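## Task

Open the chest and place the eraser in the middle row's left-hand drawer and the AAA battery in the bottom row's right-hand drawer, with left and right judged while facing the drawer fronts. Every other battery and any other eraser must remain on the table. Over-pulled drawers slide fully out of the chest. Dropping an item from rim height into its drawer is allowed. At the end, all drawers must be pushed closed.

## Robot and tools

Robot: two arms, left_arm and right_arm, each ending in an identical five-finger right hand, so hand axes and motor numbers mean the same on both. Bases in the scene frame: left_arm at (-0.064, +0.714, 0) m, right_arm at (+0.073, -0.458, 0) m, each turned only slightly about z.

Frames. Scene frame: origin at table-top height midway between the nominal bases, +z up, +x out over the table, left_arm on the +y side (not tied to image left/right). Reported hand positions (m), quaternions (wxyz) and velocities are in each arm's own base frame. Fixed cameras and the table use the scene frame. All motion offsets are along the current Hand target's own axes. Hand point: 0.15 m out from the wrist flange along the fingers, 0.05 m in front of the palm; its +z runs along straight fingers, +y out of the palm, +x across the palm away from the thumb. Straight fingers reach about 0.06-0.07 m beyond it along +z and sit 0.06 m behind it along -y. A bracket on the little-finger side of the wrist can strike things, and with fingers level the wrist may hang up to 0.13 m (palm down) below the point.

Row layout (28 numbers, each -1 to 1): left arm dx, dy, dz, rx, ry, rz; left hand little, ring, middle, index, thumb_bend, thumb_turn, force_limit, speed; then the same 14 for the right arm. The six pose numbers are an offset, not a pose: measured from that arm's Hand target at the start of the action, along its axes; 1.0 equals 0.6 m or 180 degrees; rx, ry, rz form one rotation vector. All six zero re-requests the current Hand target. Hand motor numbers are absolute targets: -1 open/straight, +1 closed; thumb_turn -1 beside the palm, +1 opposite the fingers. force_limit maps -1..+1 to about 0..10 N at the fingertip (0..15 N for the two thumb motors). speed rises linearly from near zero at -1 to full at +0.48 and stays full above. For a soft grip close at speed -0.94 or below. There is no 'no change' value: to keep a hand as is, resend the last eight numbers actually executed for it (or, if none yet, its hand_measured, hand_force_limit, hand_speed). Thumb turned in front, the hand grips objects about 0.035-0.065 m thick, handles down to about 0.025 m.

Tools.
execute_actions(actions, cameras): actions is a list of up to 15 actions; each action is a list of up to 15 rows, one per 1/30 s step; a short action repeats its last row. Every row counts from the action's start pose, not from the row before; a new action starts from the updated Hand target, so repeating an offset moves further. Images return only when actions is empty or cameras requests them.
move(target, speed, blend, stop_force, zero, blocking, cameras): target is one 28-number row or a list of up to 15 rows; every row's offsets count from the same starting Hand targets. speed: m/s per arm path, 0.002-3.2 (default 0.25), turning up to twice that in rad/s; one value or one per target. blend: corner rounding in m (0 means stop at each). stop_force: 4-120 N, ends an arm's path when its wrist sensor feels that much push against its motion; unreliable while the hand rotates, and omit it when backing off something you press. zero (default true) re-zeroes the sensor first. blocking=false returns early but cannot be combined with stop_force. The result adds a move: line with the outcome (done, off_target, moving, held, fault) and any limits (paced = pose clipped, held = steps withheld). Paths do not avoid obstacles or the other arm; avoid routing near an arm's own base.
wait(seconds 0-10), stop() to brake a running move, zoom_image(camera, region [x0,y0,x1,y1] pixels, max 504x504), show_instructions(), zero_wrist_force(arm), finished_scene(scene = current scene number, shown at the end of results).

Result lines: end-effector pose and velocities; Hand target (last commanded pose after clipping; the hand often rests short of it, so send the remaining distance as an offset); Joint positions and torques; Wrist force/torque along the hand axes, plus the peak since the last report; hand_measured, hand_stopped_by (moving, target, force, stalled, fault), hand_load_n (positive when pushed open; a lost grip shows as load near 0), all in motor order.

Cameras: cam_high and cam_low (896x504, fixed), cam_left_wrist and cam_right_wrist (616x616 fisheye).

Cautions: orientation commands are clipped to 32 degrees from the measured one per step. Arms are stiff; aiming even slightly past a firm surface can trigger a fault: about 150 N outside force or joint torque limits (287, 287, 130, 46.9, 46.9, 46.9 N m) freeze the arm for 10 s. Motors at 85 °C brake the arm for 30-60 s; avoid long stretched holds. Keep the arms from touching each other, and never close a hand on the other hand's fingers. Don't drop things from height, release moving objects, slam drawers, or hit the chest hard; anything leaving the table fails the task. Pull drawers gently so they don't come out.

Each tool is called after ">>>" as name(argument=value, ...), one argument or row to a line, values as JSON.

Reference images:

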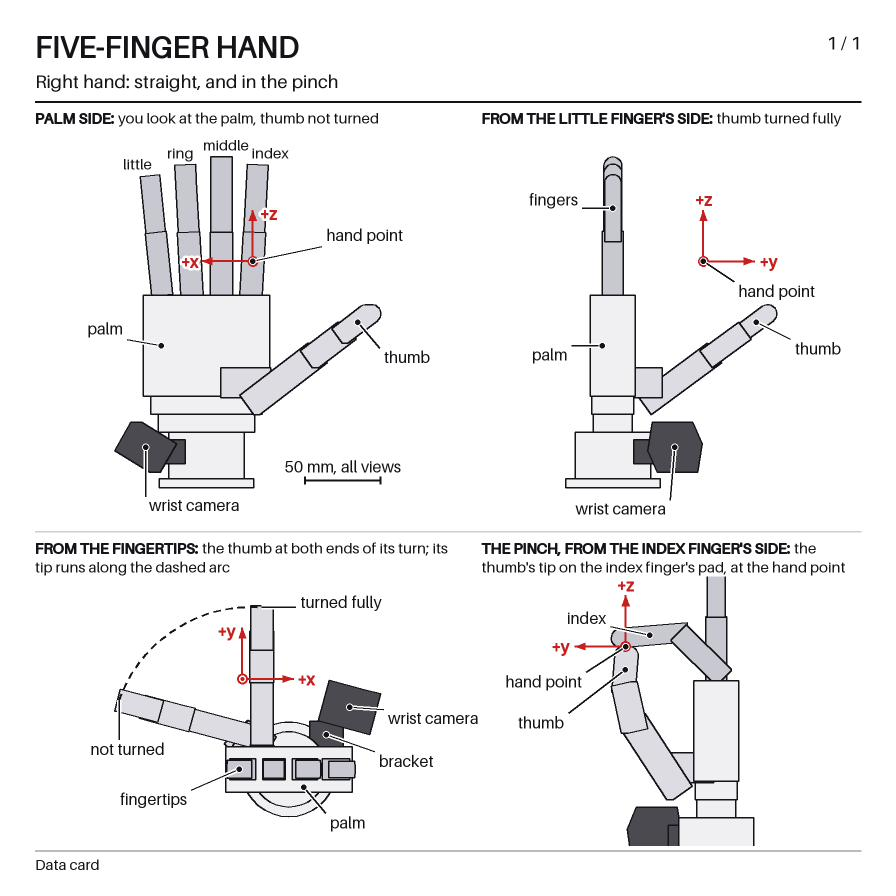

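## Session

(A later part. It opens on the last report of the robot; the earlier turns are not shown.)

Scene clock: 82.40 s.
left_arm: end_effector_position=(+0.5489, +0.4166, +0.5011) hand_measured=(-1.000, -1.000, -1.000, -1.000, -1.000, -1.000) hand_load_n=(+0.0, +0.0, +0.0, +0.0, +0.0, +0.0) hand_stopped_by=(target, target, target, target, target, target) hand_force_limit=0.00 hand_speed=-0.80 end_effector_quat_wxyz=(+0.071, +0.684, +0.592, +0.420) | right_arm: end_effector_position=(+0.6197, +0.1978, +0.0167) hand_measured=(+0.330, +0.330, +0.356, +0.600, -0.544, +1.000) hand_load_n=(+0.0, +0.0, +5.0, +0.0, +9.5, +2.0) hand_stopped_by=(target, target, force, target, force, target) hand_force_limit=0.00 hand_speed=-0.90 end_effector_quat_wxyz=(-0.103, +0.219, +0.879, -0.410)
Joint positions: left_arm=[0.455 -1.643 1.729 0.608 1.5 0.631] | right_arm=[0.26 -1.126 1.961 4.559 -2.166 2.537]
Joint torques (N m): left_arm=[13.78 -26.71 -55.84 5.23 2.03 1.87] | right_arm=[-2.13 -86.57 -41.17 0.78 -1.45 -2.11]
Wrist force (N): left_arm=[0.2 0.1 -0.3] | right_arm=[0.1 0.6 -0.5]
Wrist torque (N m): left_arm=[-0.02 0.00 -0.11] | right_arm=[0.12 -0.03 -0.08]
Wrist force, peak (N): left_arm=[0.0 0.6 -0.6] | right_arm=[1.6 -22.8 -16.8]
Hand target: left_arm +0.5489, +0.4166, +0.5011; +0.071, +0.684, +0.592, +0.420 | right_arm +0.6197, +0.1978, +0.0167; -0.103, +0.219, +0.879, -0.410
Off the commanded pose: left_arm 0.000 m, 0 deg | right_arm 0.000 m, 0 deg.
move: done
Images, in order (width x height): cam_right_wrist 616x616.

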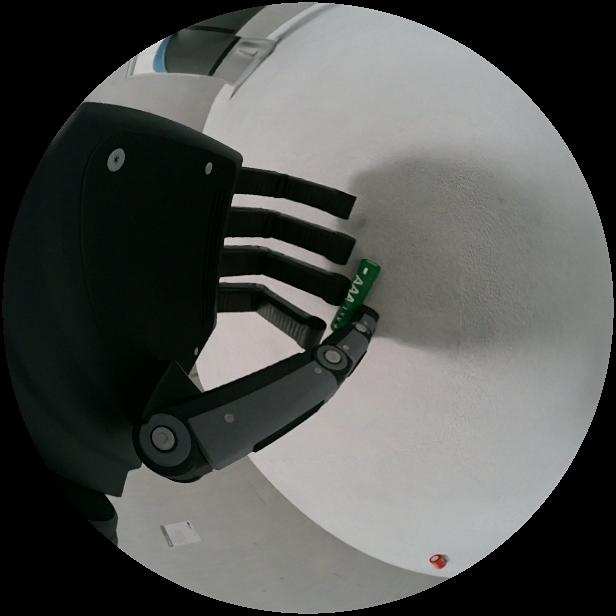

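>>> move(
  target=[0,0,0,0,0,0,-1,-1,-1,-1,-1,-1,0.0,-0.8,0,-0.0766,-0.0643,0,0,0,0.33,0.33,0.6,0.6,-0.2,1,0.0,-0.9],
  speed=0.06,
  cameras=["cam_right_wrist"],
)

>>> zoom_image(
  camera="cam_right_wrist",
  region=[250, 220, 450, 380],
)

Scene clock: 84.90 s.
left_arm: end_effector_position=(+0.5489, +0.4166, +0.5011) hand_measured=(-1.000, -1.000, -1.000, -1.000, -1.000, -1.000) hand_load_n=(+0.0, +0.0, +0.0, +0.0, +0.0, +0.0) hand_stopped_by=(target, target, target, target, target, target) hand_force_limit=0.00 hand_speed=-0.80 end_effector_quat_wxyz=(+0.071, +0.684, +0.592, +0.420) | right_arm: end_effector_position=(+0.6197, +0.1978, +0.0767) hand_measured=(+0.330, +0.330, +0.356, +0.600, -0.544, +1.000) hand_load_n=(+0.0, +0.0, +5.5, +0.0, +9.0, +2.5) hand_stopped_by=(target, target, force, target, force, target) hand_force_limit=0.00 hand_speed=-0.90 end_effector_quat_wxyz=(-0.103, +0.219, +0.879, -0.410)
Joint positions: left_arm=[0.455 -1.643 1.729 0.608 1.5 0.631] | right_arm=[0.26 -1.2 1.932 4.663 -2.166 2.537]
Joint torques (N m): left_arm=[13.63 -25.99 -57.56 5.11 2.24 1.94] | right_arm=[-8.82 -82.01 -45 0.6 -1.05 -1.19]
Wrist force (N): left_arm=[0.2 0.1 -0.3] | right_arm=[0.2 0.7 -0.6]
Wrist torque (N m): left_arm=[-0.02 0.01 -0.11] | right_arm=[0.13 -0.05 -0.04]
Wrist force, peak (N): left_arm=[-0.1 0.7 -0.5] | right_arm=[-0.3 0.8 -1.1]
Hand target: left_arm +0.5489, +0.4166, +0.5011; +0.071, +0.684, +0.592, +0.420 | right_arm +0.6197, +0.1978, +0.0767; -0.103, +0.219, +0.879, -0.410
Off the commanded pose: left_arm 0.000 m, 0 deg | right_arm 0.000 m, 0 deg.
move: done
Images, in order (width x height): cam_right_wrist 616x616.

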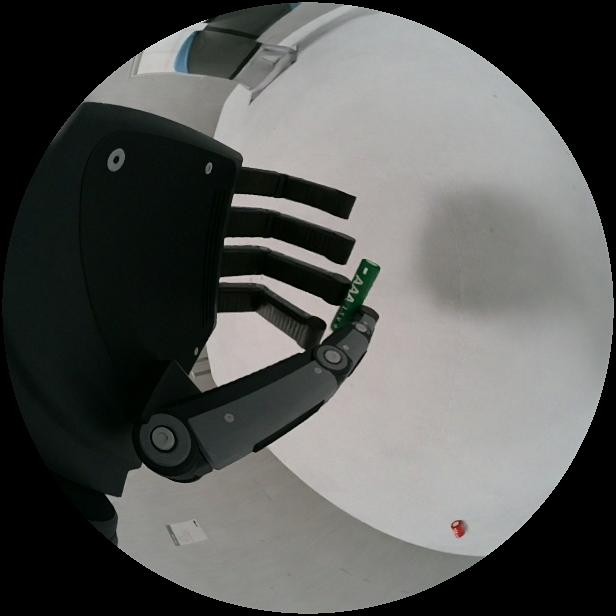

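Scaled by 2.520 from the camera's 616x616 image, which has a finer 880x880 frame.

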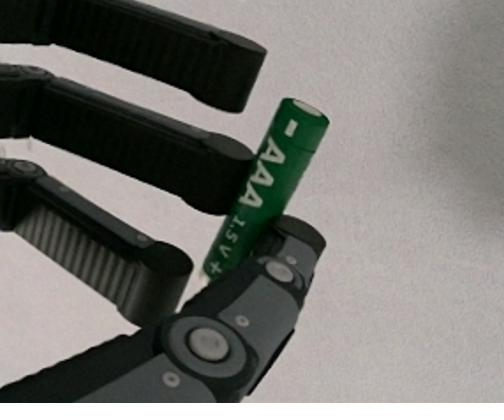

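>>> move(
  target=[
    [0,0,0,0,0,0,-1,-1,-1,-1,-1,-1,0.0,-0.8,0.2475,-0.0237,-0.3953,-0.1363,0.0326,0.0698,0.33,0.33,0.6,0.6,-0.2,1,0.0,-0.9],
    [0,0,0,0,0,0,-1,-1,-1,-1,-1,-1,0.0,-0.8,0.4145,0.202,-0.69,-0.2725,0.0651,0.1396,0.33,0.33,0.6,0.6,-0.2,1,0.0,-0.9],
    [0,0,0,0,0,0,-1,-1,-1,-1,-1,-1,0.0,-0.8,0.3465,0.4415,-0.664,-0.2725,0.0651,0.1396,0.33,0.33,0.6,0.6,-0.2,1,0.0,-0.9],
  ],
  speed=[0.35,0.35,0.15],
  blend=[0.08,0.04,0],
  cameras=["cam_right_wrist","cam_high"],
)

Scene clock: 90.87 s.
left_arm: end_effector_position=(+0.5489, +0.4166, +0.5011) hand_measured=(-1.000, -1.000, -1.000, -1.000, -1.000, -1.000) hand_load_n=(+0.0, +0.0, +0.0, +0.0, +0.0, +0.0) hand_stopped_by=(target, target, target, target, target, target) hand_force_limit=0.00 hand_speed=-0.80 end_effector_quat_wxyz=(+0.071, +0.684, +0.592, +0.420) | right_arm: end_effector_position=(+0.6597, +0.7151, +0.1303) hand_measured=(+0.330, +0.330, +0.356, +0.600, -0.544, +1.000) hand_load_n=(+0.0, +0.0, +5.5, +0.5, +9.5, +2.5) hand_stopped_by=(target, target, force, target, force, target) hand_force_limit=0.00 hand_speed=-0.90 end_effector_quat_wxyz=(+0.000, +0.461, +0.887, +0.000)
Joint positions: left_arm=[0.455 -1.643 1.729 0.608 1.5 0.631] | right_arm=[0.682 -1.046 1.626 4.132 -1.57 3.211]
Joint torques (N m): left_arm=[13.35 -24.22 -56.05 5.09 2.1 1.52] | right_arm=[-10.25 -66.34 -50.46 -5.58 -2.33 -3.9]
Wrist force (N): left_arm=[0.1 0.2 -0.7] | right_arm=[-0.2 0.9 -0.1]
Wrist torque (N m): left_arm=[0.02 0.03 -0.12] | right_arm=[0.08 0.05 0.13]
Wrist force, peak (N): left_arm=[0.1 0.6 -0.8] | right_arm=[-1.4 1.0 1.1]
Hand target: left_arm +0.5489, +0.4166, +0.5011; +0.071, +0.684, +0.592, +0.420 | right_arm +0.6598, +0.7151, +0.1302; +0.000, +0.461, +0.887, +0.000
Off the commanded pose: left_arm 0.000 m, 0 deg | right_arm 0.000 m, 0 deg.
move: done
Images, in order (width x height): cam_high 896x504, cam_right_wrist 616x616.

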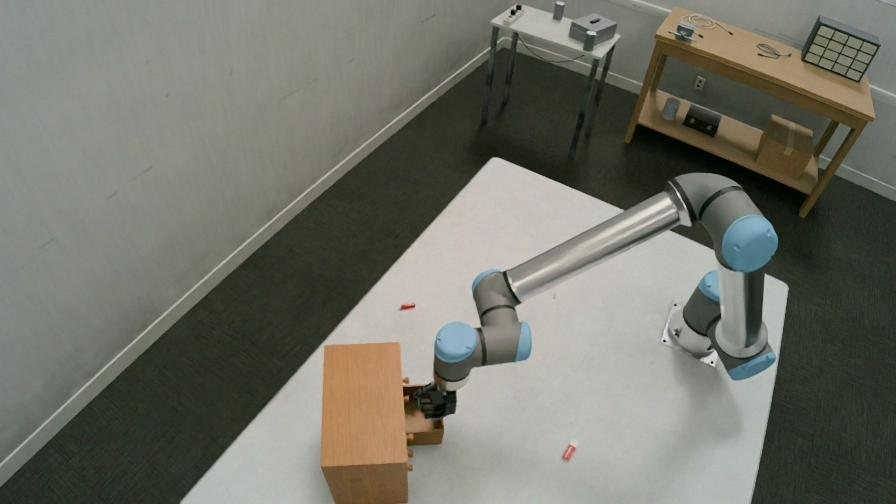

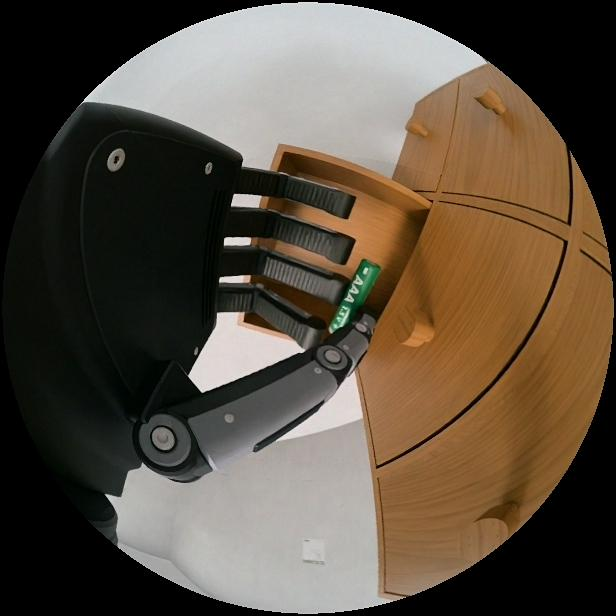

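>>> move(
  target=[
    [0,0,0,0,0,0,-1,-1,-1,-1,-1,-1,0.0,-0.8,0,0.025,0.035,0,0,0,0.33,0.33,0.6,0.6,-0.2,1,0.0,-0.9],
    [0,0,0,0,0,0,-1,-1,-1,-1,-1,-1,0.0,-0.8,0,0.025,0.035,0,0,0,0.33,0.33,-0.45,-0.45,-0.7,1,0.0,0.1],
  ],
  speed=0.06,
  cameras=["cam_right_wrist"],
)

>>> zoom_image(
  camera="cam_right_wrist",
  region=[220, 100, 520, 380],
)

Scene clock: 95.03 s.
left_arm: end_effector_position=(+0.5489, +0.4166, +0.5011) hand_measured=(-1.000, -1.000, -1.000, -1.000, -1.000, -1.000) hand_load_n=(+0.0, +0.0, +0.0, +0.0, +0.0, +0.0) hand_stopped_by=(target, target, target, target, target, target) hand_force_limit=0.00 hand_speed=-0.80 end_effector_quat_wxyz=(+0.071, +0.684, +0.592, +0.420) | right_arm: end_effector_position=(+0.6720, +0.7238, +0.1092) hand_measured=(+0.330, +0.330, -0.450, -0.450, -0.700, +1.000) hand_load_n=(+0.0, +0.0, -0.5, -0.5, -0.5, +0.0) hand_stopped_by=(target, target, target, target, target, target) hand_force_limit=0.00 hand_speed=0.10 end_effector_quat_wxyz=(+0.000, +0.461, +0.887, +0.000)
Joint positions: left_arm=[0.455 -1.643 1.729 0.608 1.5 0.631] | right_arm=[0.681 -1.006 1.605 4.114 -1.57 3.21]
Joint torques (N m): left_arm=[13.2 -24.84 -56.7 4.46 2.48 1.9] | right_arm=[-7.14 -71.14 -48.1 -4.93 -2.14 -3.61]
Wrist force (N): left_arm=[-0.2 0.4 -0.4] | right_arm=[-0.3 2.8 -0.1]
Wrist torque (N m): left_arm=[0.03 0.08 -0.13] | right_arm=[0.02 0.07 0.13]
Wrist force, peak (N): left_arm=[0.3 0.7 -0.7] | right_arm=[0.2 3.3 -0.4]
Hand target: left_arm +0.5489, +0.4166, +0.5011; +0.071, +0.684, +0.592, +0.420 | right_arm +0.6720, +0.7238, +0.1092; +0.000, +0.461, +0.887, +0.000
Off the commanded pose: left_arm 0.000 m, 0 deg | right_arm 0.000 m, 0 deg.
move: done
Images, in order (width x height): cam_right_wrist 616x616.

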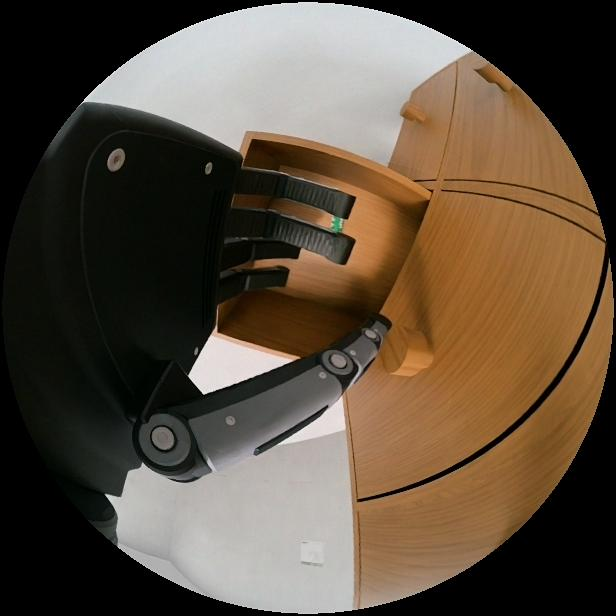

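Scaled by 1.680 from the camera's 616x616 image, which has a finer 880x880 frame.

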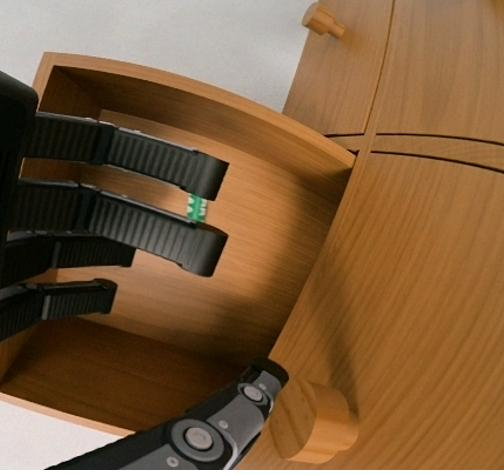

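>>> move(
  target=[
    [0,0,0,0,0,0,-1,-1,-1,-1,-1,-1,0.0,-0.8,0,0,0,0,0,0,0.33,0.33,-0.3,-0.3,0.05,1,0.0,0.4],
    [0,0,0,0,0,0,-1,-1,-1,-1,-1,-1,0.0,-0.8,0,-0.02,-0.1667,0,0,0,0.33,0.33,-0.3,-0.3,0.05,1,0.0,0.4],
    [0,0,0,0,0,0,-1,-1,-1,-1,-1,-1,0.0,-0.8,0,-0.28,-0.15,0,0,0,0.33,0.33,-0.3,-0.3,-1,-1,0.0,0.4],
    [0,0,0,0,0,0,-1,-1,-1,-1,-1,-1,0.0,-0.8,0,-0.258,0.117,0,0,0,1,1,1,1,-1,-1,0.0,0.4],
  ],
  speed=[0.15,0.15,0.3,0.3],
  blend=[0,0.02,0,0],
  cameras=["cam_right_wrist","cam_high"],
)

Scene clock: 104.27 s.
left_arm: end_effector_position=(+0.5489, +0.4166, +0.5011) hand_measured=(-1.000, -1.000, -1.000, -1.000, -1.000, -1.000) hand_load_n=(+0.0, +0.0, +0.0, +0.0, +0.0, +0.0) hand_stopped_by=(target, target, target, target, target, target) hand_force_limit=0.00 hand_speed=-0.80 end_effector_quat_wxyz=(+0.071, +0.684, +0.592, +0.420) | right_arm: end_effector_position=(+0.5453, +0.6348, +0.0388) hand_measured=(+1.000, +1.000, +1.000, +1.000, -1.000, -1.000) hand_load_n=(+0.0, +0.0, +0.0, +0.0, -0.5, +0.0) hand_stopped_by=(target, target, target, target, target, target) hand_force_limit=0.00 hand_speed=0.40 end_effector_quat_wxyz=(+0.000, +0.461, +0.887, +0.000)
Joint positions: left_arm=[0.455 -1.643 1.729 0.608 1.5 0.631] | right_arm=[0.695 -1.12 1.961 3.871 -1.57 3.224]
Joint torques (N m): left_arm=[15.67 -25.5 -56.12 5.01 2.16 1.91] | right_arm=[10.59 -89.35 -41.54 -4.4 -0.38 1.26]
Wrist force (N): left_arm=[-0.3 0.2 -0.4] | right_arm=[0.2 0.5 0.1]
Wrist torque (N m): left_arm=[0.00 0.08 -0.14] | right_arm=[0.05 -0.02 0.09]
Wrist force, peak (N): left_arm=[0.2 0.4 -0.9] | right_arm=[-1.4 -43.9 -94.2]
Hand target: left_arm +0.5489, +0.4166, +0.5011; +0.071, +0.684, +0.592, +0.420 | right_arm +0.5453, +0.6348, +0.0390; +0.000, +0.461, +0.887, +0.000
Off the commanded pose: left_arm 0.000 m, 0 deg | right_arm 0.000 m, 0 deg.
move: done
Images, in order (width x height): cam_high 896x504, cam_right_wrist 616x616.

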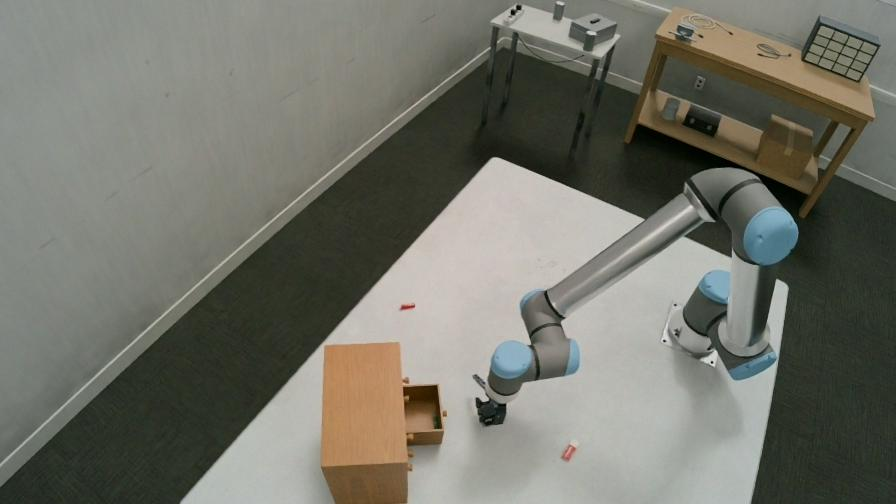

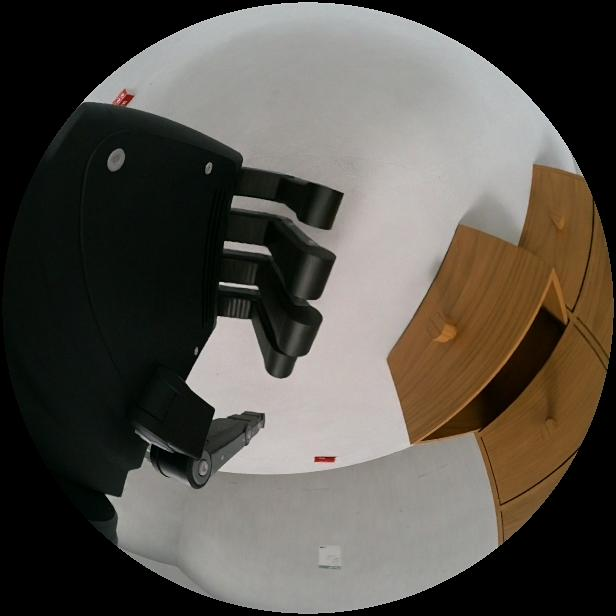

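>>> move(
  target=[
    [0,0,0,0,0,0,-1,-1,-1,-1,-1,-1,0.0,-0.8,0,0.1083,0,0,0,0,1,1,1,1,-1,-1,0.0,0.4],
    [0,0,0,0,0,0,-1,-1,-1,-1,-1,-1,0.0,-0.8,0,0.3133,0,0,0,0,1,1,1,1,-1,-1,0.0,0.4],
    [0,0,0,0,0,0,-1,-1,-1,-1,-1,-1,0.0,-0.8,0,0.3367,0,0,0,0,1,1,1,1,-1,-1,0.0,0.4],
  ],
  speed=[0.12,0.04,0.015],
  stop_force=13,
  cameras=["cam_right_wrist","cam_high"],
)

>>> zoom_image(
  camera="cam_right_wrist",
  region=[300, 60, 616, 500],
)

Scene clock: 111.93 s.
left_arm: end_effector_position=(+0.5489, +0.4166, +0.5011) hand_measured=(-1.000, -1.000, -1.000, -1.000, -1.000, -1.000) hand_load_n=(+0.0, +0.0, +0.0, +0.0, +0.0, +0.0) hand_stopped_by=(target, target, target, target, target, target) hand_force_limit=0.00 hand_speed=-0.80 end_effector_quat_wxyz=(+0.071, +0.684, +0.592, +0.420) | right_arm: end_effector_position=(+0.7106, +0.7509, +0.0390) hand_measured=(+1.000, +1.000, +1.000, +1.000, -1.000, -1.000) hand_load_n=(+0.0, +0.0, -2.5, +0.0, +0.0, +0.0) hand_stopped_by=(target, target, target, target, target, target) hand_force_limit=0.00 hand_speed=0.40 end_effector_quat_wxyz=(+0.000, +0.461, +0.887, +0.000)
Joint positions: left_arm=[0.455 -1.643 1.729 0.608 1.5 0.631] | right_arm=[0.677 -0.878 1.528 4.062 -1.57 3.207]
Joint torques (N m): left_arm=[12.67 -24.89 -57.37 5.12 1.86 1.85] | right_arm=[-7.52 -77.04 -48.99 -1.64 -0.45 -3.51]
Wrist force (N): left_arm=[0.1 0.3 -0.2] | right_arm=[-1.4 -3.1 -2.1]
Wrist torque (N m): left_arm=[0.00 0.02 -0.11] | right_arm=[-0.02 0.09 0.02]
Wrist force, peak (N): left_arm=[0.5 0.4 -0.8] | right_arm=[-1.1 -3.4 -4.1]
Hand target: left_arm +0.5489, +0.4166, +0.5011; +0.071, +0.684, +0.592, +0.420 | right_arm +0.7106, +0.7509, +0.0390; +0.000, +0.461, +0.887, +0.000
Off the commanded pose: left_arm 0.000 m, 0 deg | right_arm 0.000 m, 0 deg.
move: done
Images, in order (width x height): cam_high 896x504, cam_right_wrist 616x616.

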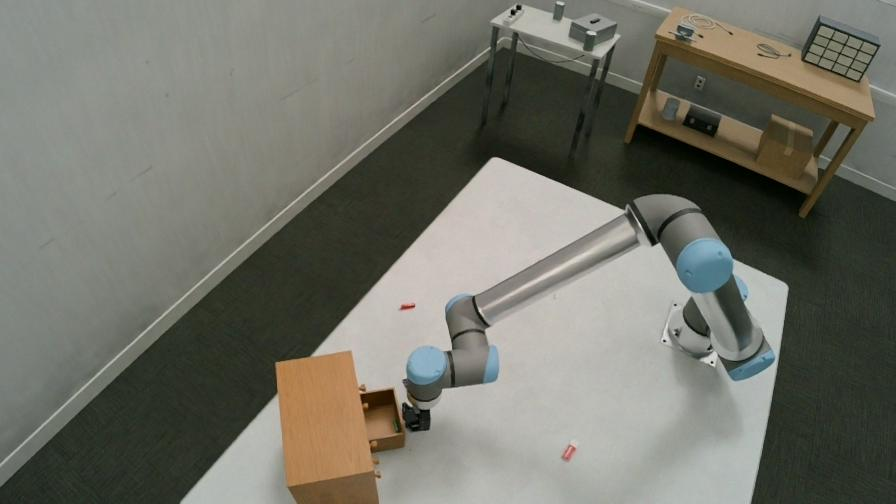

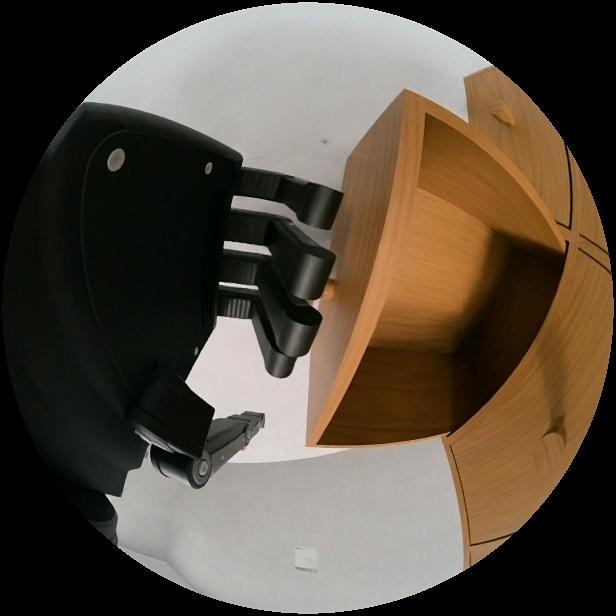

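Scaled by 1.145 from the camera's 616x616 image, which has a finer 880x880 frame.

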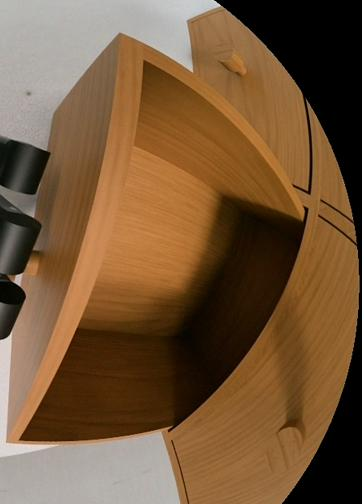

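>>> move(
  target=[
    [0,0,0,0,0,0,-1,-1,-1,-1,-1,-1,0.0,-0.8,0,-0.08,0,0,0,0,1,1,1,1,-1,-1,0.0,0.4],
    [0,0,0,0,0,0,-1,-1,-1,-1,-1,-1,0.0,-0.8,-0.0035,-0.2459,-0.185,-0.0832,0.0063,-0.0475,0,0,-0.3,-0.3,-0.35,1,-0.2,0.3],
  ],
  speed=[0.15,0.25],
  blend=[0.02,0],
  cameras=["cam_right_wrist","cam_high","cam_low"],
)

>>> zoom_image(
  camera="cam_right_wrist",
  region=[300, 60, 616, 500],
)

Scene clock: 127.20 s.
left_arm: end_effector_position=(+0.5489, +0.4166, +0.5011) hand_measured=(-1.000, -1.000, -1.000, -1.000, -1.000, -1.000) hand_load_n=(+0.0, +0.0, +0.0, +0.0, +0.0, +0.0) hand_stopped_by=(target, target, target, target, target, target) hand_force_limit=0.00 hand_speed=-0.80 end_effector_quat_wxyz=(+0.071, +0.684, +0.592, +0.420) | right_arm: end_effector_position=(+0.5912, +0.6643, +0.1500) hand_measured=(+0.000, +0.000, -0.300, -0.300, -0.350, +1.000) hand_load_n=(-0.5, +0.0, +0.0, +0.0, +0.0, +0.0) hand_stopped_by=(target, target, target, target, target, target) hand_force_limit=-0.20 hand_speed=0.30 end_effector_quat_wxyz=(+0.051, +0.390, +0.912, +0.120)
Joint positions: left_arm=[0.455 -1.643 1.729 0.608 1.5 0.631] | right_arm=[0.668 -1.212 1.97 3.694 -1.546 3.05]
Joint torques (N m): left_arm=[11.14 -23.94 -57.3 5.03 2.08 1.63] | right_arm=[-9.27 -86.08 -27.37 -4.28 1.56 -3.56]
Wrist force (N): left_arm=[0.1 0.3 -0.2] | right_arm=[0.5 0.1 0.2]
Wrist torque (N m): left_arm=[0.00 0.03 -0.12] | right_arm=[-0.08 -0.16 0.15]
Wrist force, peak (N): left_arm=[0.2 0.6 -0.7] | right_arm=[-1.9 -3.6 -2.6]
Hand target: left_arm +0.5489, +0.4166, +0.5011; +0.071, +0.684, +0.592, +0.420 | right_arm +0.5912, +0.6644, +0.1500; +0.051, +0.390, +0.912, +0.120
Off the commanded pose: left_arm 0.000 m, 0 deg | right_arm 0.000 m, 0 deg.
move: done
Images, in order (width x height): cam_high 896x504, cam_low 896x504, cam_right_wrist 616x616.

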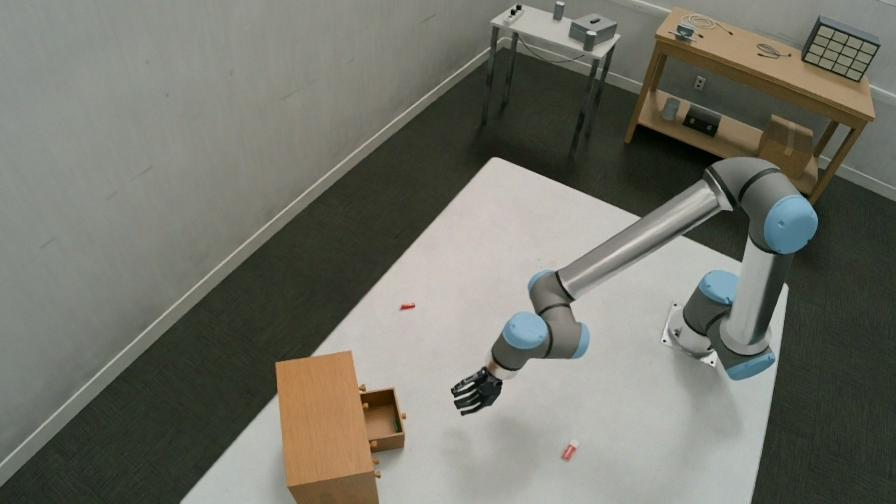

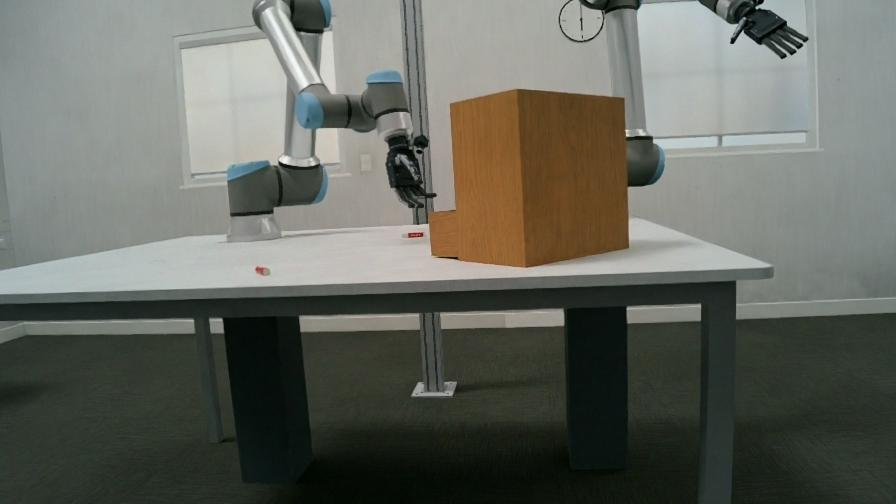

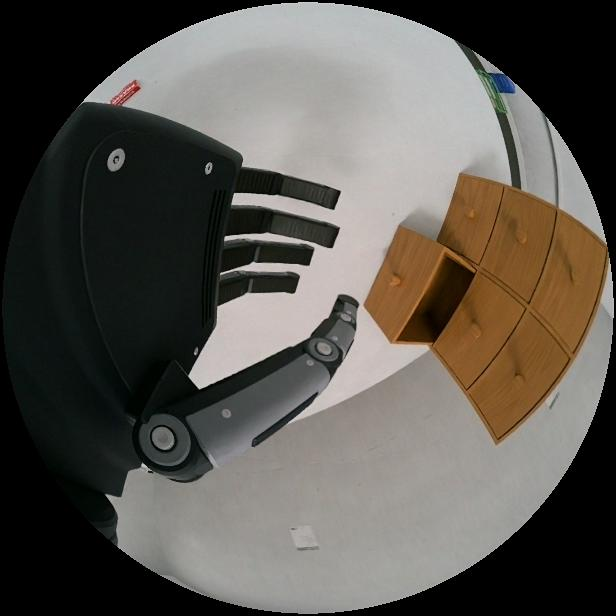

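Scaled by 1.145 from the camera's 616x616 image, which has a finer 880x880 frame.

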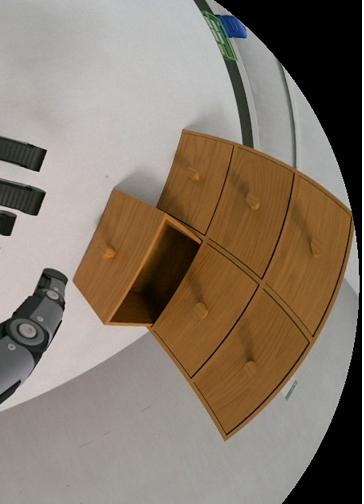

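>>> move(
  target=[
    [0,0,0,0,0,0,-1,-1,-1,-1,-1,-1,0.0,-0.8,-0.0153,0.0643,0.138,0,0,0,0,0,-0.3,-0.3,-0.35,1,-0.2,0.3],
    [0,0,0,0,0,0,-1,-1,-1,-1,-1,-1,0.0,-0.8,-0.0152,0.122,0.18,0,0,0,0,0,-0.3,-0.3,-0.35,1,-0.2,0.3],
  ],
  speed=[0.2,0.06],
  blend=[0.02,0],
  cameras=["cam_right_wrist"],
)

>>> zoom_image(
  camera="cam_right_wrist",
  region=[200, 200, 450, 400],
)

Scene clock: 133.63 s.
left_arm: end_effector_position=(+0.5489, +0.4166, +0.5011) hand_measured=(-1.000, -1.000, -1.000, -1.000, -1.000, -1.000) hand_load_n=(+0.0, +0.0, +0.0, +0.0, +0.0, +0.0) hand_stopped_by=(target, target, target, target, target, target) hand_force_limit=0.00 hand_speed=-0.80 end_effector_quat_wxyz=(+0.071, +0.684, +0.592, +0.420) | right_arm: end_effector_position=(+0.6687, +0.7259, +0.0646) hand_measured=(+0.000, +0.000, -0.300, -0.300, -0.350, +1.000) hand_load_n=(+0.0, +0.0, +0.0, +0.0, +0.0, +0.0) hand_stopped_by=(target, target, target, target, target, target) hand_force_limit=-0.20 hand_speed=0.30 end_effector_quat_wxyz=(+0.051, +0.390, +0.912, +0.120)
Joint positions: left_arm=[0.455 -1.643 1.729 0.608 1.5 0.631] | right_arm=[0.668 -0.988 1.803 3.636 -1.546 3.05]
Joint torques (N m): left_arm=[10.58 -24.42 -55.98 4.4 1.79 1.74] | right_arm=[16.2 -69.8 -45.48 -1.33 -1.95 2.58]
Wrist force (N): left_arm=[0.0 0.4 -0.4] | right_arm=[-0.2 -0.3 0.0]
Wrist torque (N m): left_arm=[0.03 0.05 -0.13] | right_arm=[-0.15 -0.04 -0.10]
Wrist force, peak (N): left_arm=[0.1 0.9 -0.6] | right_arm=[0.3 -0.4 -1.4]
Hand target: left_arm +0.5489, +0.4166, +0.5011; +0.071, +0.684, +0.592, +0.420 | right_arm +0.6688, +0.7260, +0.0646; +0.051, +0.390, +0.912, +0.120
Off the commanded pose: left_arm 0.000 m, 0 deg | right_arm 0.000 m, 0 deg.
move: done
Images, in order (width x height): cam_right_wrist 616x616.

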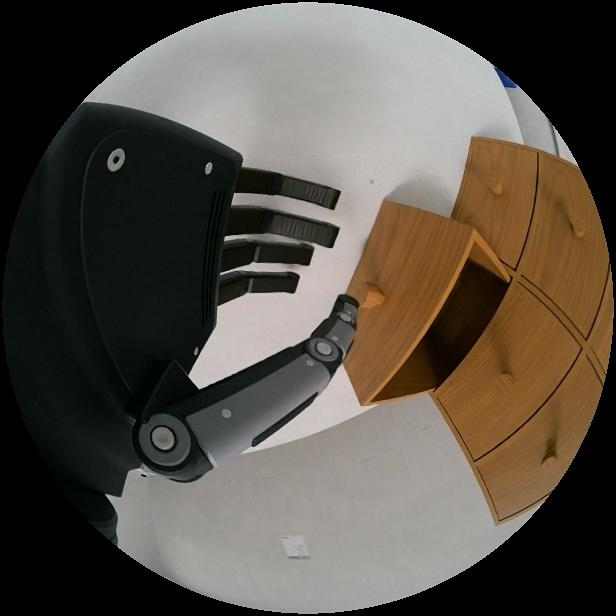

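Scaled by 2.016 from the camera's 616x616 image, which has a finer 880x880 frame.

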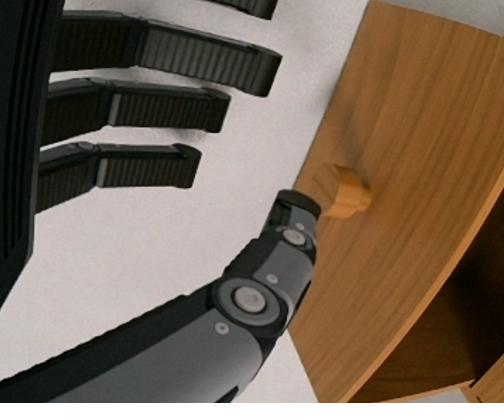

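>>> move(
  target=[0,0,0,0,0,0,-1,-1,-1,-1,-1,-1,0.0,-0.8,0,0.054,0.0145,0,0,0,0,0,-0.3,-0.3,-0.35,1,-0.2,0.3],
  speed=0.025,
  stop_force=4,
  cameras=["cam_right_wrist"],
)

>>> zoom_image(
  camera="cam_right_wrist",
  region=[200, 200, 450, 400],
)

Scene clock: 136.80 s.
left_arm: end_effector_position=(+0.5489, +0.4166, +0.5011) hand_measured=(-1.000, -1.000, -1.000, -1.000, -1.000, -1.000) hand_load_n=(+0.0, +0.0, +0.0, +0.0, +0.0, +0.0) hand_stopped_by=(target, target, target, target, target, target) hand_force_limit=0.00 hand_speed=-0.80 end_effector_quat_wxyz=(+0.071, +0.684, +0.592, +0.420) | right_arm: end_effector_position=(+0.6930, +0.7491, +0.0646) hand_measured=(+0.000, +0.000, -0.300, -0.300, -0.350, +1.000) hand_load_n=(+0.0, +0.0, +0.0, +0.0, +0.0, +0.0) hand_stopped_by=(target, target, target, target, target, target) hand_force_limit=-0.20 hand_speed=0.30 end_effector_quat_wxyz=(+0.051, +0.390, +0.912, +0.120)
Joint positions: left_arm=[0.455 -1.643 1.729 0.608 1.5 0.631] | right_arm=[0.672 -0.948 1.729 3.671 -1.547 3.054]
Joint torques (N m): left_arm=[11.52 -23.75 -56.65 4.58 1.62 1.75] | right_arm=[14.5 -72.04 -45.29 -1.03 -2.33 2.55]
Wrist force (N): left_arm=[-0.1 0.6 -0.4] | right_arm=[-0.2 0.0 0.0]
Wrist torque (N m): left_arm=[0.06 0.06 -0.12] | right_arm=[-0.12 -0.02 -0.07]
Wrist force, peak (N): left_arm=[0.1 0.5 -0.9] | right_arm=[-0.9 0.4 -0.2]
Hand target: left_arm +0.5489, +0.4166, +0.5011; +0.071, +0.684, +0.592, +0.420 | right_arm +0.6930, +0.7491, +0.0646; +0.051, +0.390, +0.912, +0.120
Off the commanded pose: left_arm 0.000 m, 0 deg | right_arm 0.000 m, 0 deg.
move: done
Images, in order (width x height): cam_right_wrist 616x616.

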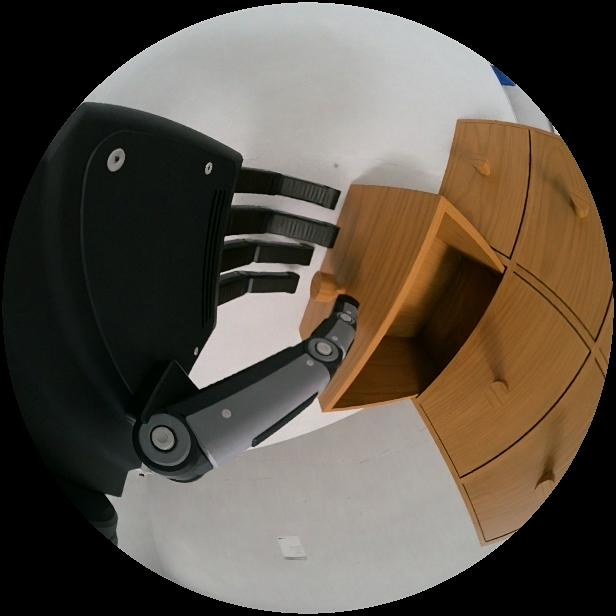

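Scaled by 2.016 from the camera's 616x616 image, which has a finer 880x880 frame.

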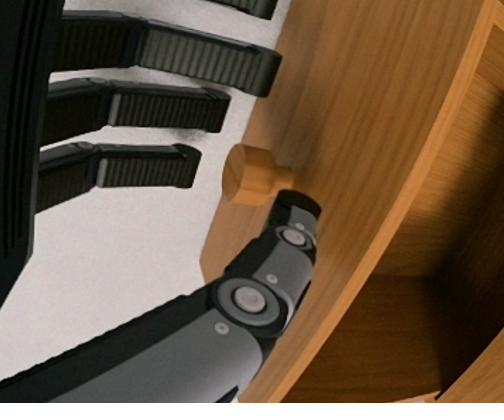

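>>> move(
  target=[
    [0,0,0,0,0,0,-1,-1,-1,-1,-1,-1,0.0,-0.8,0,0,0,0,0,0,0,0,0.36,0.36,0.1,1,-0.2,-0.85],
    [0,0,0,0,0,0,-1,-1,-1,-1,-1,-1,0.0,-0.8,0,0.0483,0.0129,0,0,0,0,0,0.36,0.36,0.1,1,-0.2,-0.85],
  ],
  speed=[0.03,0.03],
  cameras=["cam_right_wrist","cam_high"],
)

>>> zoom_image(
  camera="cam_right_wrist",
  region=[200, 200, 450, 400],
)

Scene clock: 141.43 s.
left_arm: end_effector_position=(+0.5489, +0.4166, +0.5011) hand_measured=(-1.000, -1.000, -1.000, -1.000, -1.000, -1.000) hand_load_n=(+0.0, +0.0, +0.5, +0.0, +0.0, +0.0) hand_stopped_by=(target, target, target, target, target, target) hand_force_limit=0.00 hand_speed=-0.80 end_effector_quat_wxyz=(+0.071, +0.684, +0.592, +0.420) | right_arm: end_effector_position=(+0.7147, +0.7698, +0.0646) hand_measured=(+0.000, +0.000, +0.018, +0.088, +0.100, +1.000) hand_load_n=(+0.0, +0.0, +2.0, +0.5, +0.0, +0.0) hand_stopped_by=(target, target, force, force, target, target) hand_force_limit=-0.20 hand_speed=-0.85 end_effector_quat_wxyz=(+0.051, +0.390, +0.912, +0.120)
Joint positions: left_arm=[0.455 -1.643 1.729 0.608 1.5 0.631] | right_arm=[0.675 -0.912 1.661 3.703 -1.547 3.057]
Joint torques (N m): left_arm=[12.31 -25.68 -55.77 4.85 1.7 0.96] | right_arm=[15.02 -78.63 -47.85 -2.06 -2.44 2.55]
Wrist force (N): left_arm=[0.0 0.4 -0.5] | right_arm=[-0.4 -1.2 1.8]
Wrist torque (N m): left_arm=[0.03 0.04 -0.12] | right_arm=[0.03 -0.03 -0.05]
Wrist force, peak (N): left_arm=[-0.1 0.7 -0.6] | right_arm=[-1.2 -1.6 1.7]
Hand target: left_arm +0.5489, +0.4166, +0.5011; +0.071, +0.684, +0.592, +0.420 | right_arm +0.7147, +0.7699, +0.0646; +0.051, +0.390, +0.912, +0.120
Off the commanded pose: left_arm 0.000 m, 0 deg | right_arm 0.000 m, 0 deg.
move: done
Images, in order (width x height): cam_high 896x504, cam_right_wrist 616x616.

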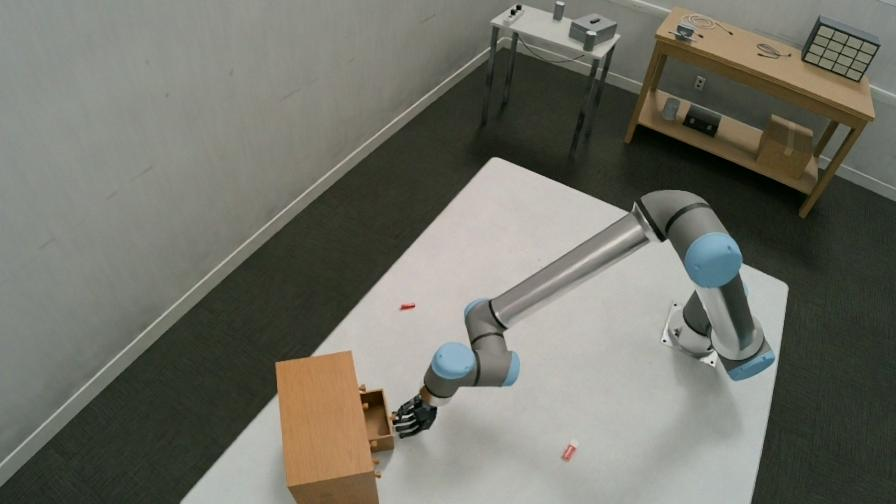

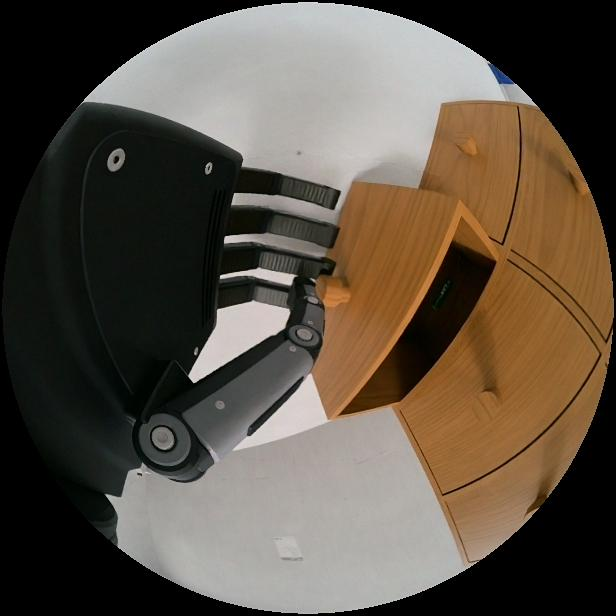

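Scaled by 2.016 from the camera's 616x616 image, which has a finer 880x880 frame.

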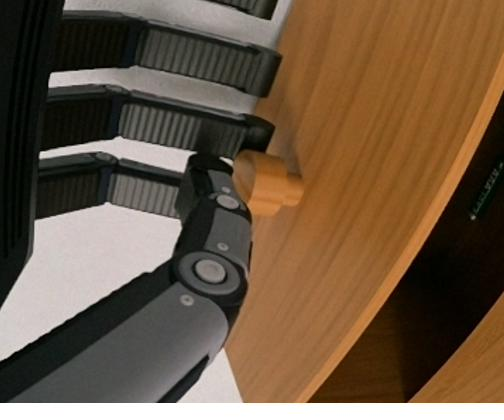

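>>> move(
  target=[0,0,0,0,0,0,-1,-1,-1,-1,-1,-1,0.0,-0.8,0,0.1207,0.0324,0,0,0,0,0,0.36,0.36,0.1,1,-0.2,-0.85],
  speed=0.04,
  stop_force=6,
  cameras=["cam_right_wrist","cam_high"],
)

>>> zoom_image(
  camera="cam_right_wrist",
  region=[280, 80, 600, 480],
)

Scene clock: 145.50 s.
left_arm: end_effector_position=(+0.5489, +0.4166, +0.5011) hand_measured=(-1.000, -1.000, -1.000, -1.000, -1.000, -1.000) hand_load_n=(+0.0, +0.0, +0.0, +0.0, +0.0, +0.0) hand_stopped_by=(target, target, target, target, target, target) hand_force_limit=0.00 hand_speed=-0.80 end_effector_quat_wxyz=(+0.071, +0.684, +0.592, +0.420) | right_arm: end_effector_position=(+0.7689, +0.8216, +0.0646) hand_measured=(+0.000, +0.000, +0.018, +0.088, +0.100, +1.000) hand_load_n=(+0.0, +0.0, +3.0, +2.5, +0.0, +0.0) hand_stopped_by=(target, target, force, force, target, target) hand_force_limit=-0.20 hand_speed=-0.85 end_effector_quat_wxyz=(+0.051, +0.390, +0.912, +0.120)
Joint positions: left_arm=[0.455 -1.643 1.729 0.608 1.5 0.631] | right_arm=[0.681 -0.818 1.48 3.789 -1.549 3.063]
Joint torques (N m): left_arm=[10.33 -27.36 -56.56 4.83 2.13 1.1] | right_arm=[15.38 -88.41 -52.88 -2.61 -1.95 2.53]
Wrist force (N): left_arm=[0.0 0.2 -0.4] | right_arm=[-1.1 -3.4 2.8]
Wrist torque (N m): left_arm=[0.00 0.04 -0.13] | right_arm=[0.01 0.07 -0.22]
Wrist force, peak (N): left_arm=[0.3 0.3 -0.9] | right_arm=[-0.6 -4.0 4.0]
Hand target: left_arm +0.5489, +0.4166, +0.5011; +0.071, +0.684, +0.592, +0.420 | right_arm +0.7689, +0.8216, +0.0646; +0.051, +0.390, +0.912, +0.120
Off the commanded pose: left_arm 0.000 m, 0 deg | right_arm 0.000 m, 0 deg.
move: done
Images, in order (width x height): cam_high 896x504, cam_right_wrist 616x616.

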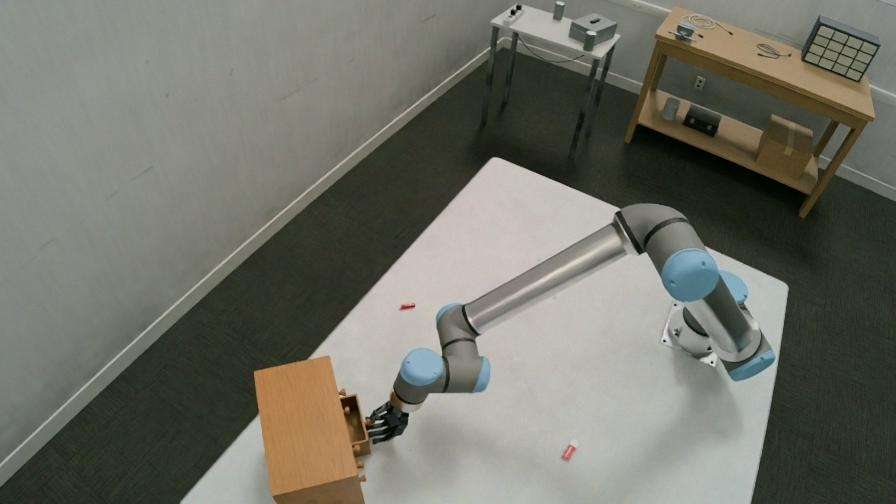

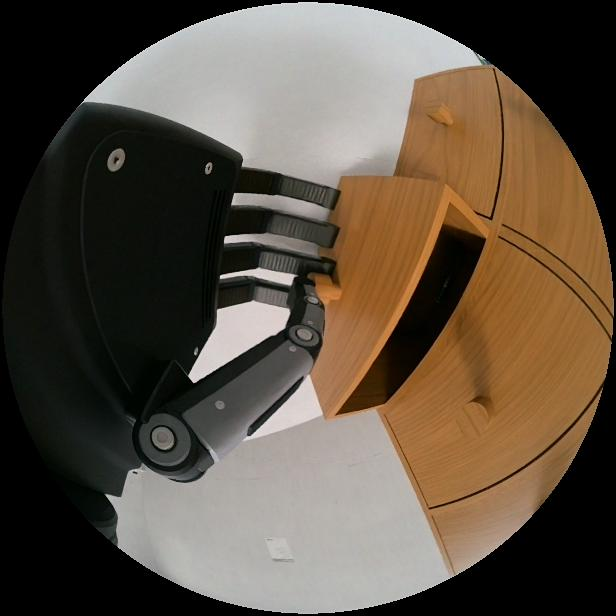

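Scaled by 1.260 from the camera's 616x616 image, which has a finer 880x880 frame.

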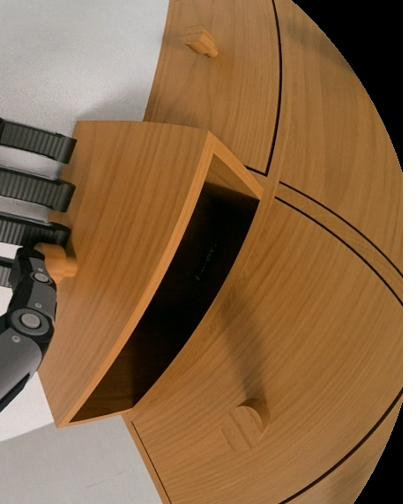

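>>> move(
  target=[
    [0,0,0,0,0,0,-1,-1,-1,-1,-1,-1,0.0,-0.8,0,0,0,0,0,0,0,0,-0.3,-0.3,0.1,1,-0.2,0.1],
    [0,0,0,0,0,0,-1,-1,-1,-1,-1,-1,0.0,-0.8,0,0.0563,0.0151,0,0,0,0,0,-0.3,-0.3,0.1,1,-0.2,0.1],
  ],
  speed=[0.04,0.03],
  cameras=["cam_right_wrist","cam_high"],
)

>>> zoom_image(
  camera="cam_right_wrist",
  region=[220, 180, 520, 420],
)

Scene clock: 151.90 s.
left_arm: end_effector_position=(+0.5489, +0.4166, +0.5011) hand_measured=(-1.000, -1.000, -1.000, -1.000, -1.000, -1.000) hand_load_n=(+0.0, +0.0, +0.0, +0.0, +0.0, +0.0) hand_stopped_by=(target, target, target, target, target, target) hand_force_limit=0.00 hand_speed=-0.80 end_effector_quat_wxyz=(+0.071, +0.684, +0.592, +0.420) | right_arm: end_effector_position=(+0.7942, +0.8458, +0.0646) hand_measured=(+0.000, +0.000, -0.300, -0.300, +0.100, +1.000) hand_load_n=(+0.0, +0.0, +0.0, +0.0, -1.0, +0.0) hand_stopped_by=(target, target, target, target, target, target) hand_force_limit=-0.20 hand_speed=0.10 end_effector_quat_wxyz=(+0.051, +0.390, +0.912, +0.120)
Joint positions: left_arm=[0.455 -1.643 1.729 0.608 1.5 0.631] | right_arm=[0.684 -0.771 1.39 3.832 -1.55 3.066]
Joint torques (N m): left_arm=[10.12 -23.45 -56.57 4.79 1.91 1.32] | right_arm=[17.46 -86.85 -50.66 -1.6 -2.32 2.43]
Wrist force (N): left_arm=[-0.1 0.5 -0.6] | right_arm=[-0.2 -0.5 -1.8]
Wrist torque (N m): left_arm=[0.04 0.06 -0.12] | right_arm=[0.01 0.02 -0.03]
Wrist force, peak (N): left_arm=[-0.1 0.6 -0.8] | right_arm=[-0.9 -3.8 2.9]
Hand target: left_arm +0.5489, +0.4166, +0.5011; +0.071, +0.684, +0.592, +0.420 | right_arm +0.7942, +0.8458, +0.0646; +0.051, +0.390, +0.912, +0.120
Off the commanded pose: left_arm 0.000 m, 0 deg | right_arm 0.000 m, 0 deg.
move: done
Images, in order (width x height): cam_high 896x504, cam_right_wrist 616x616.

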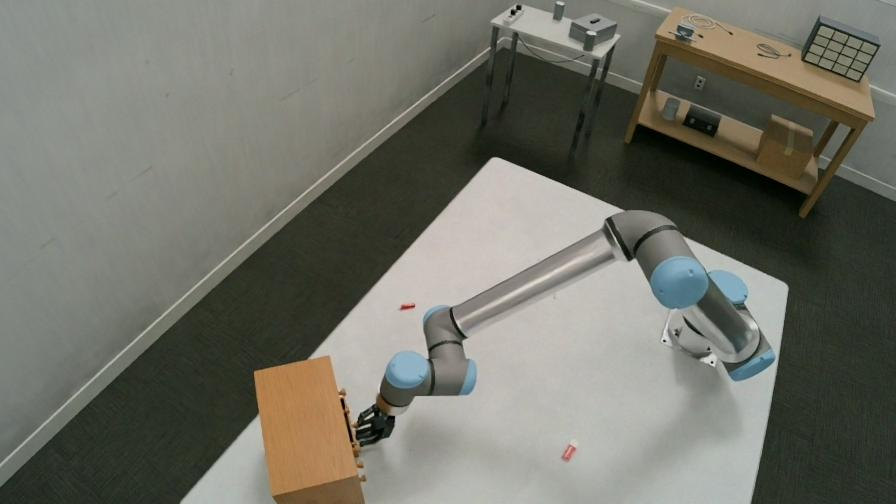

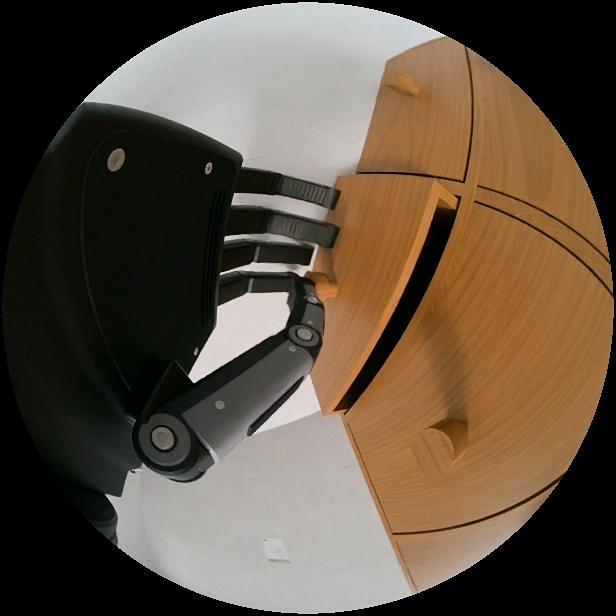

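Scaled by 1.680 from the camera's 616x616 image, which has a finer 880x880 frame.

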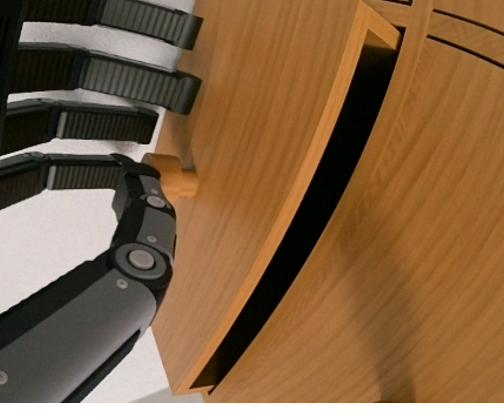

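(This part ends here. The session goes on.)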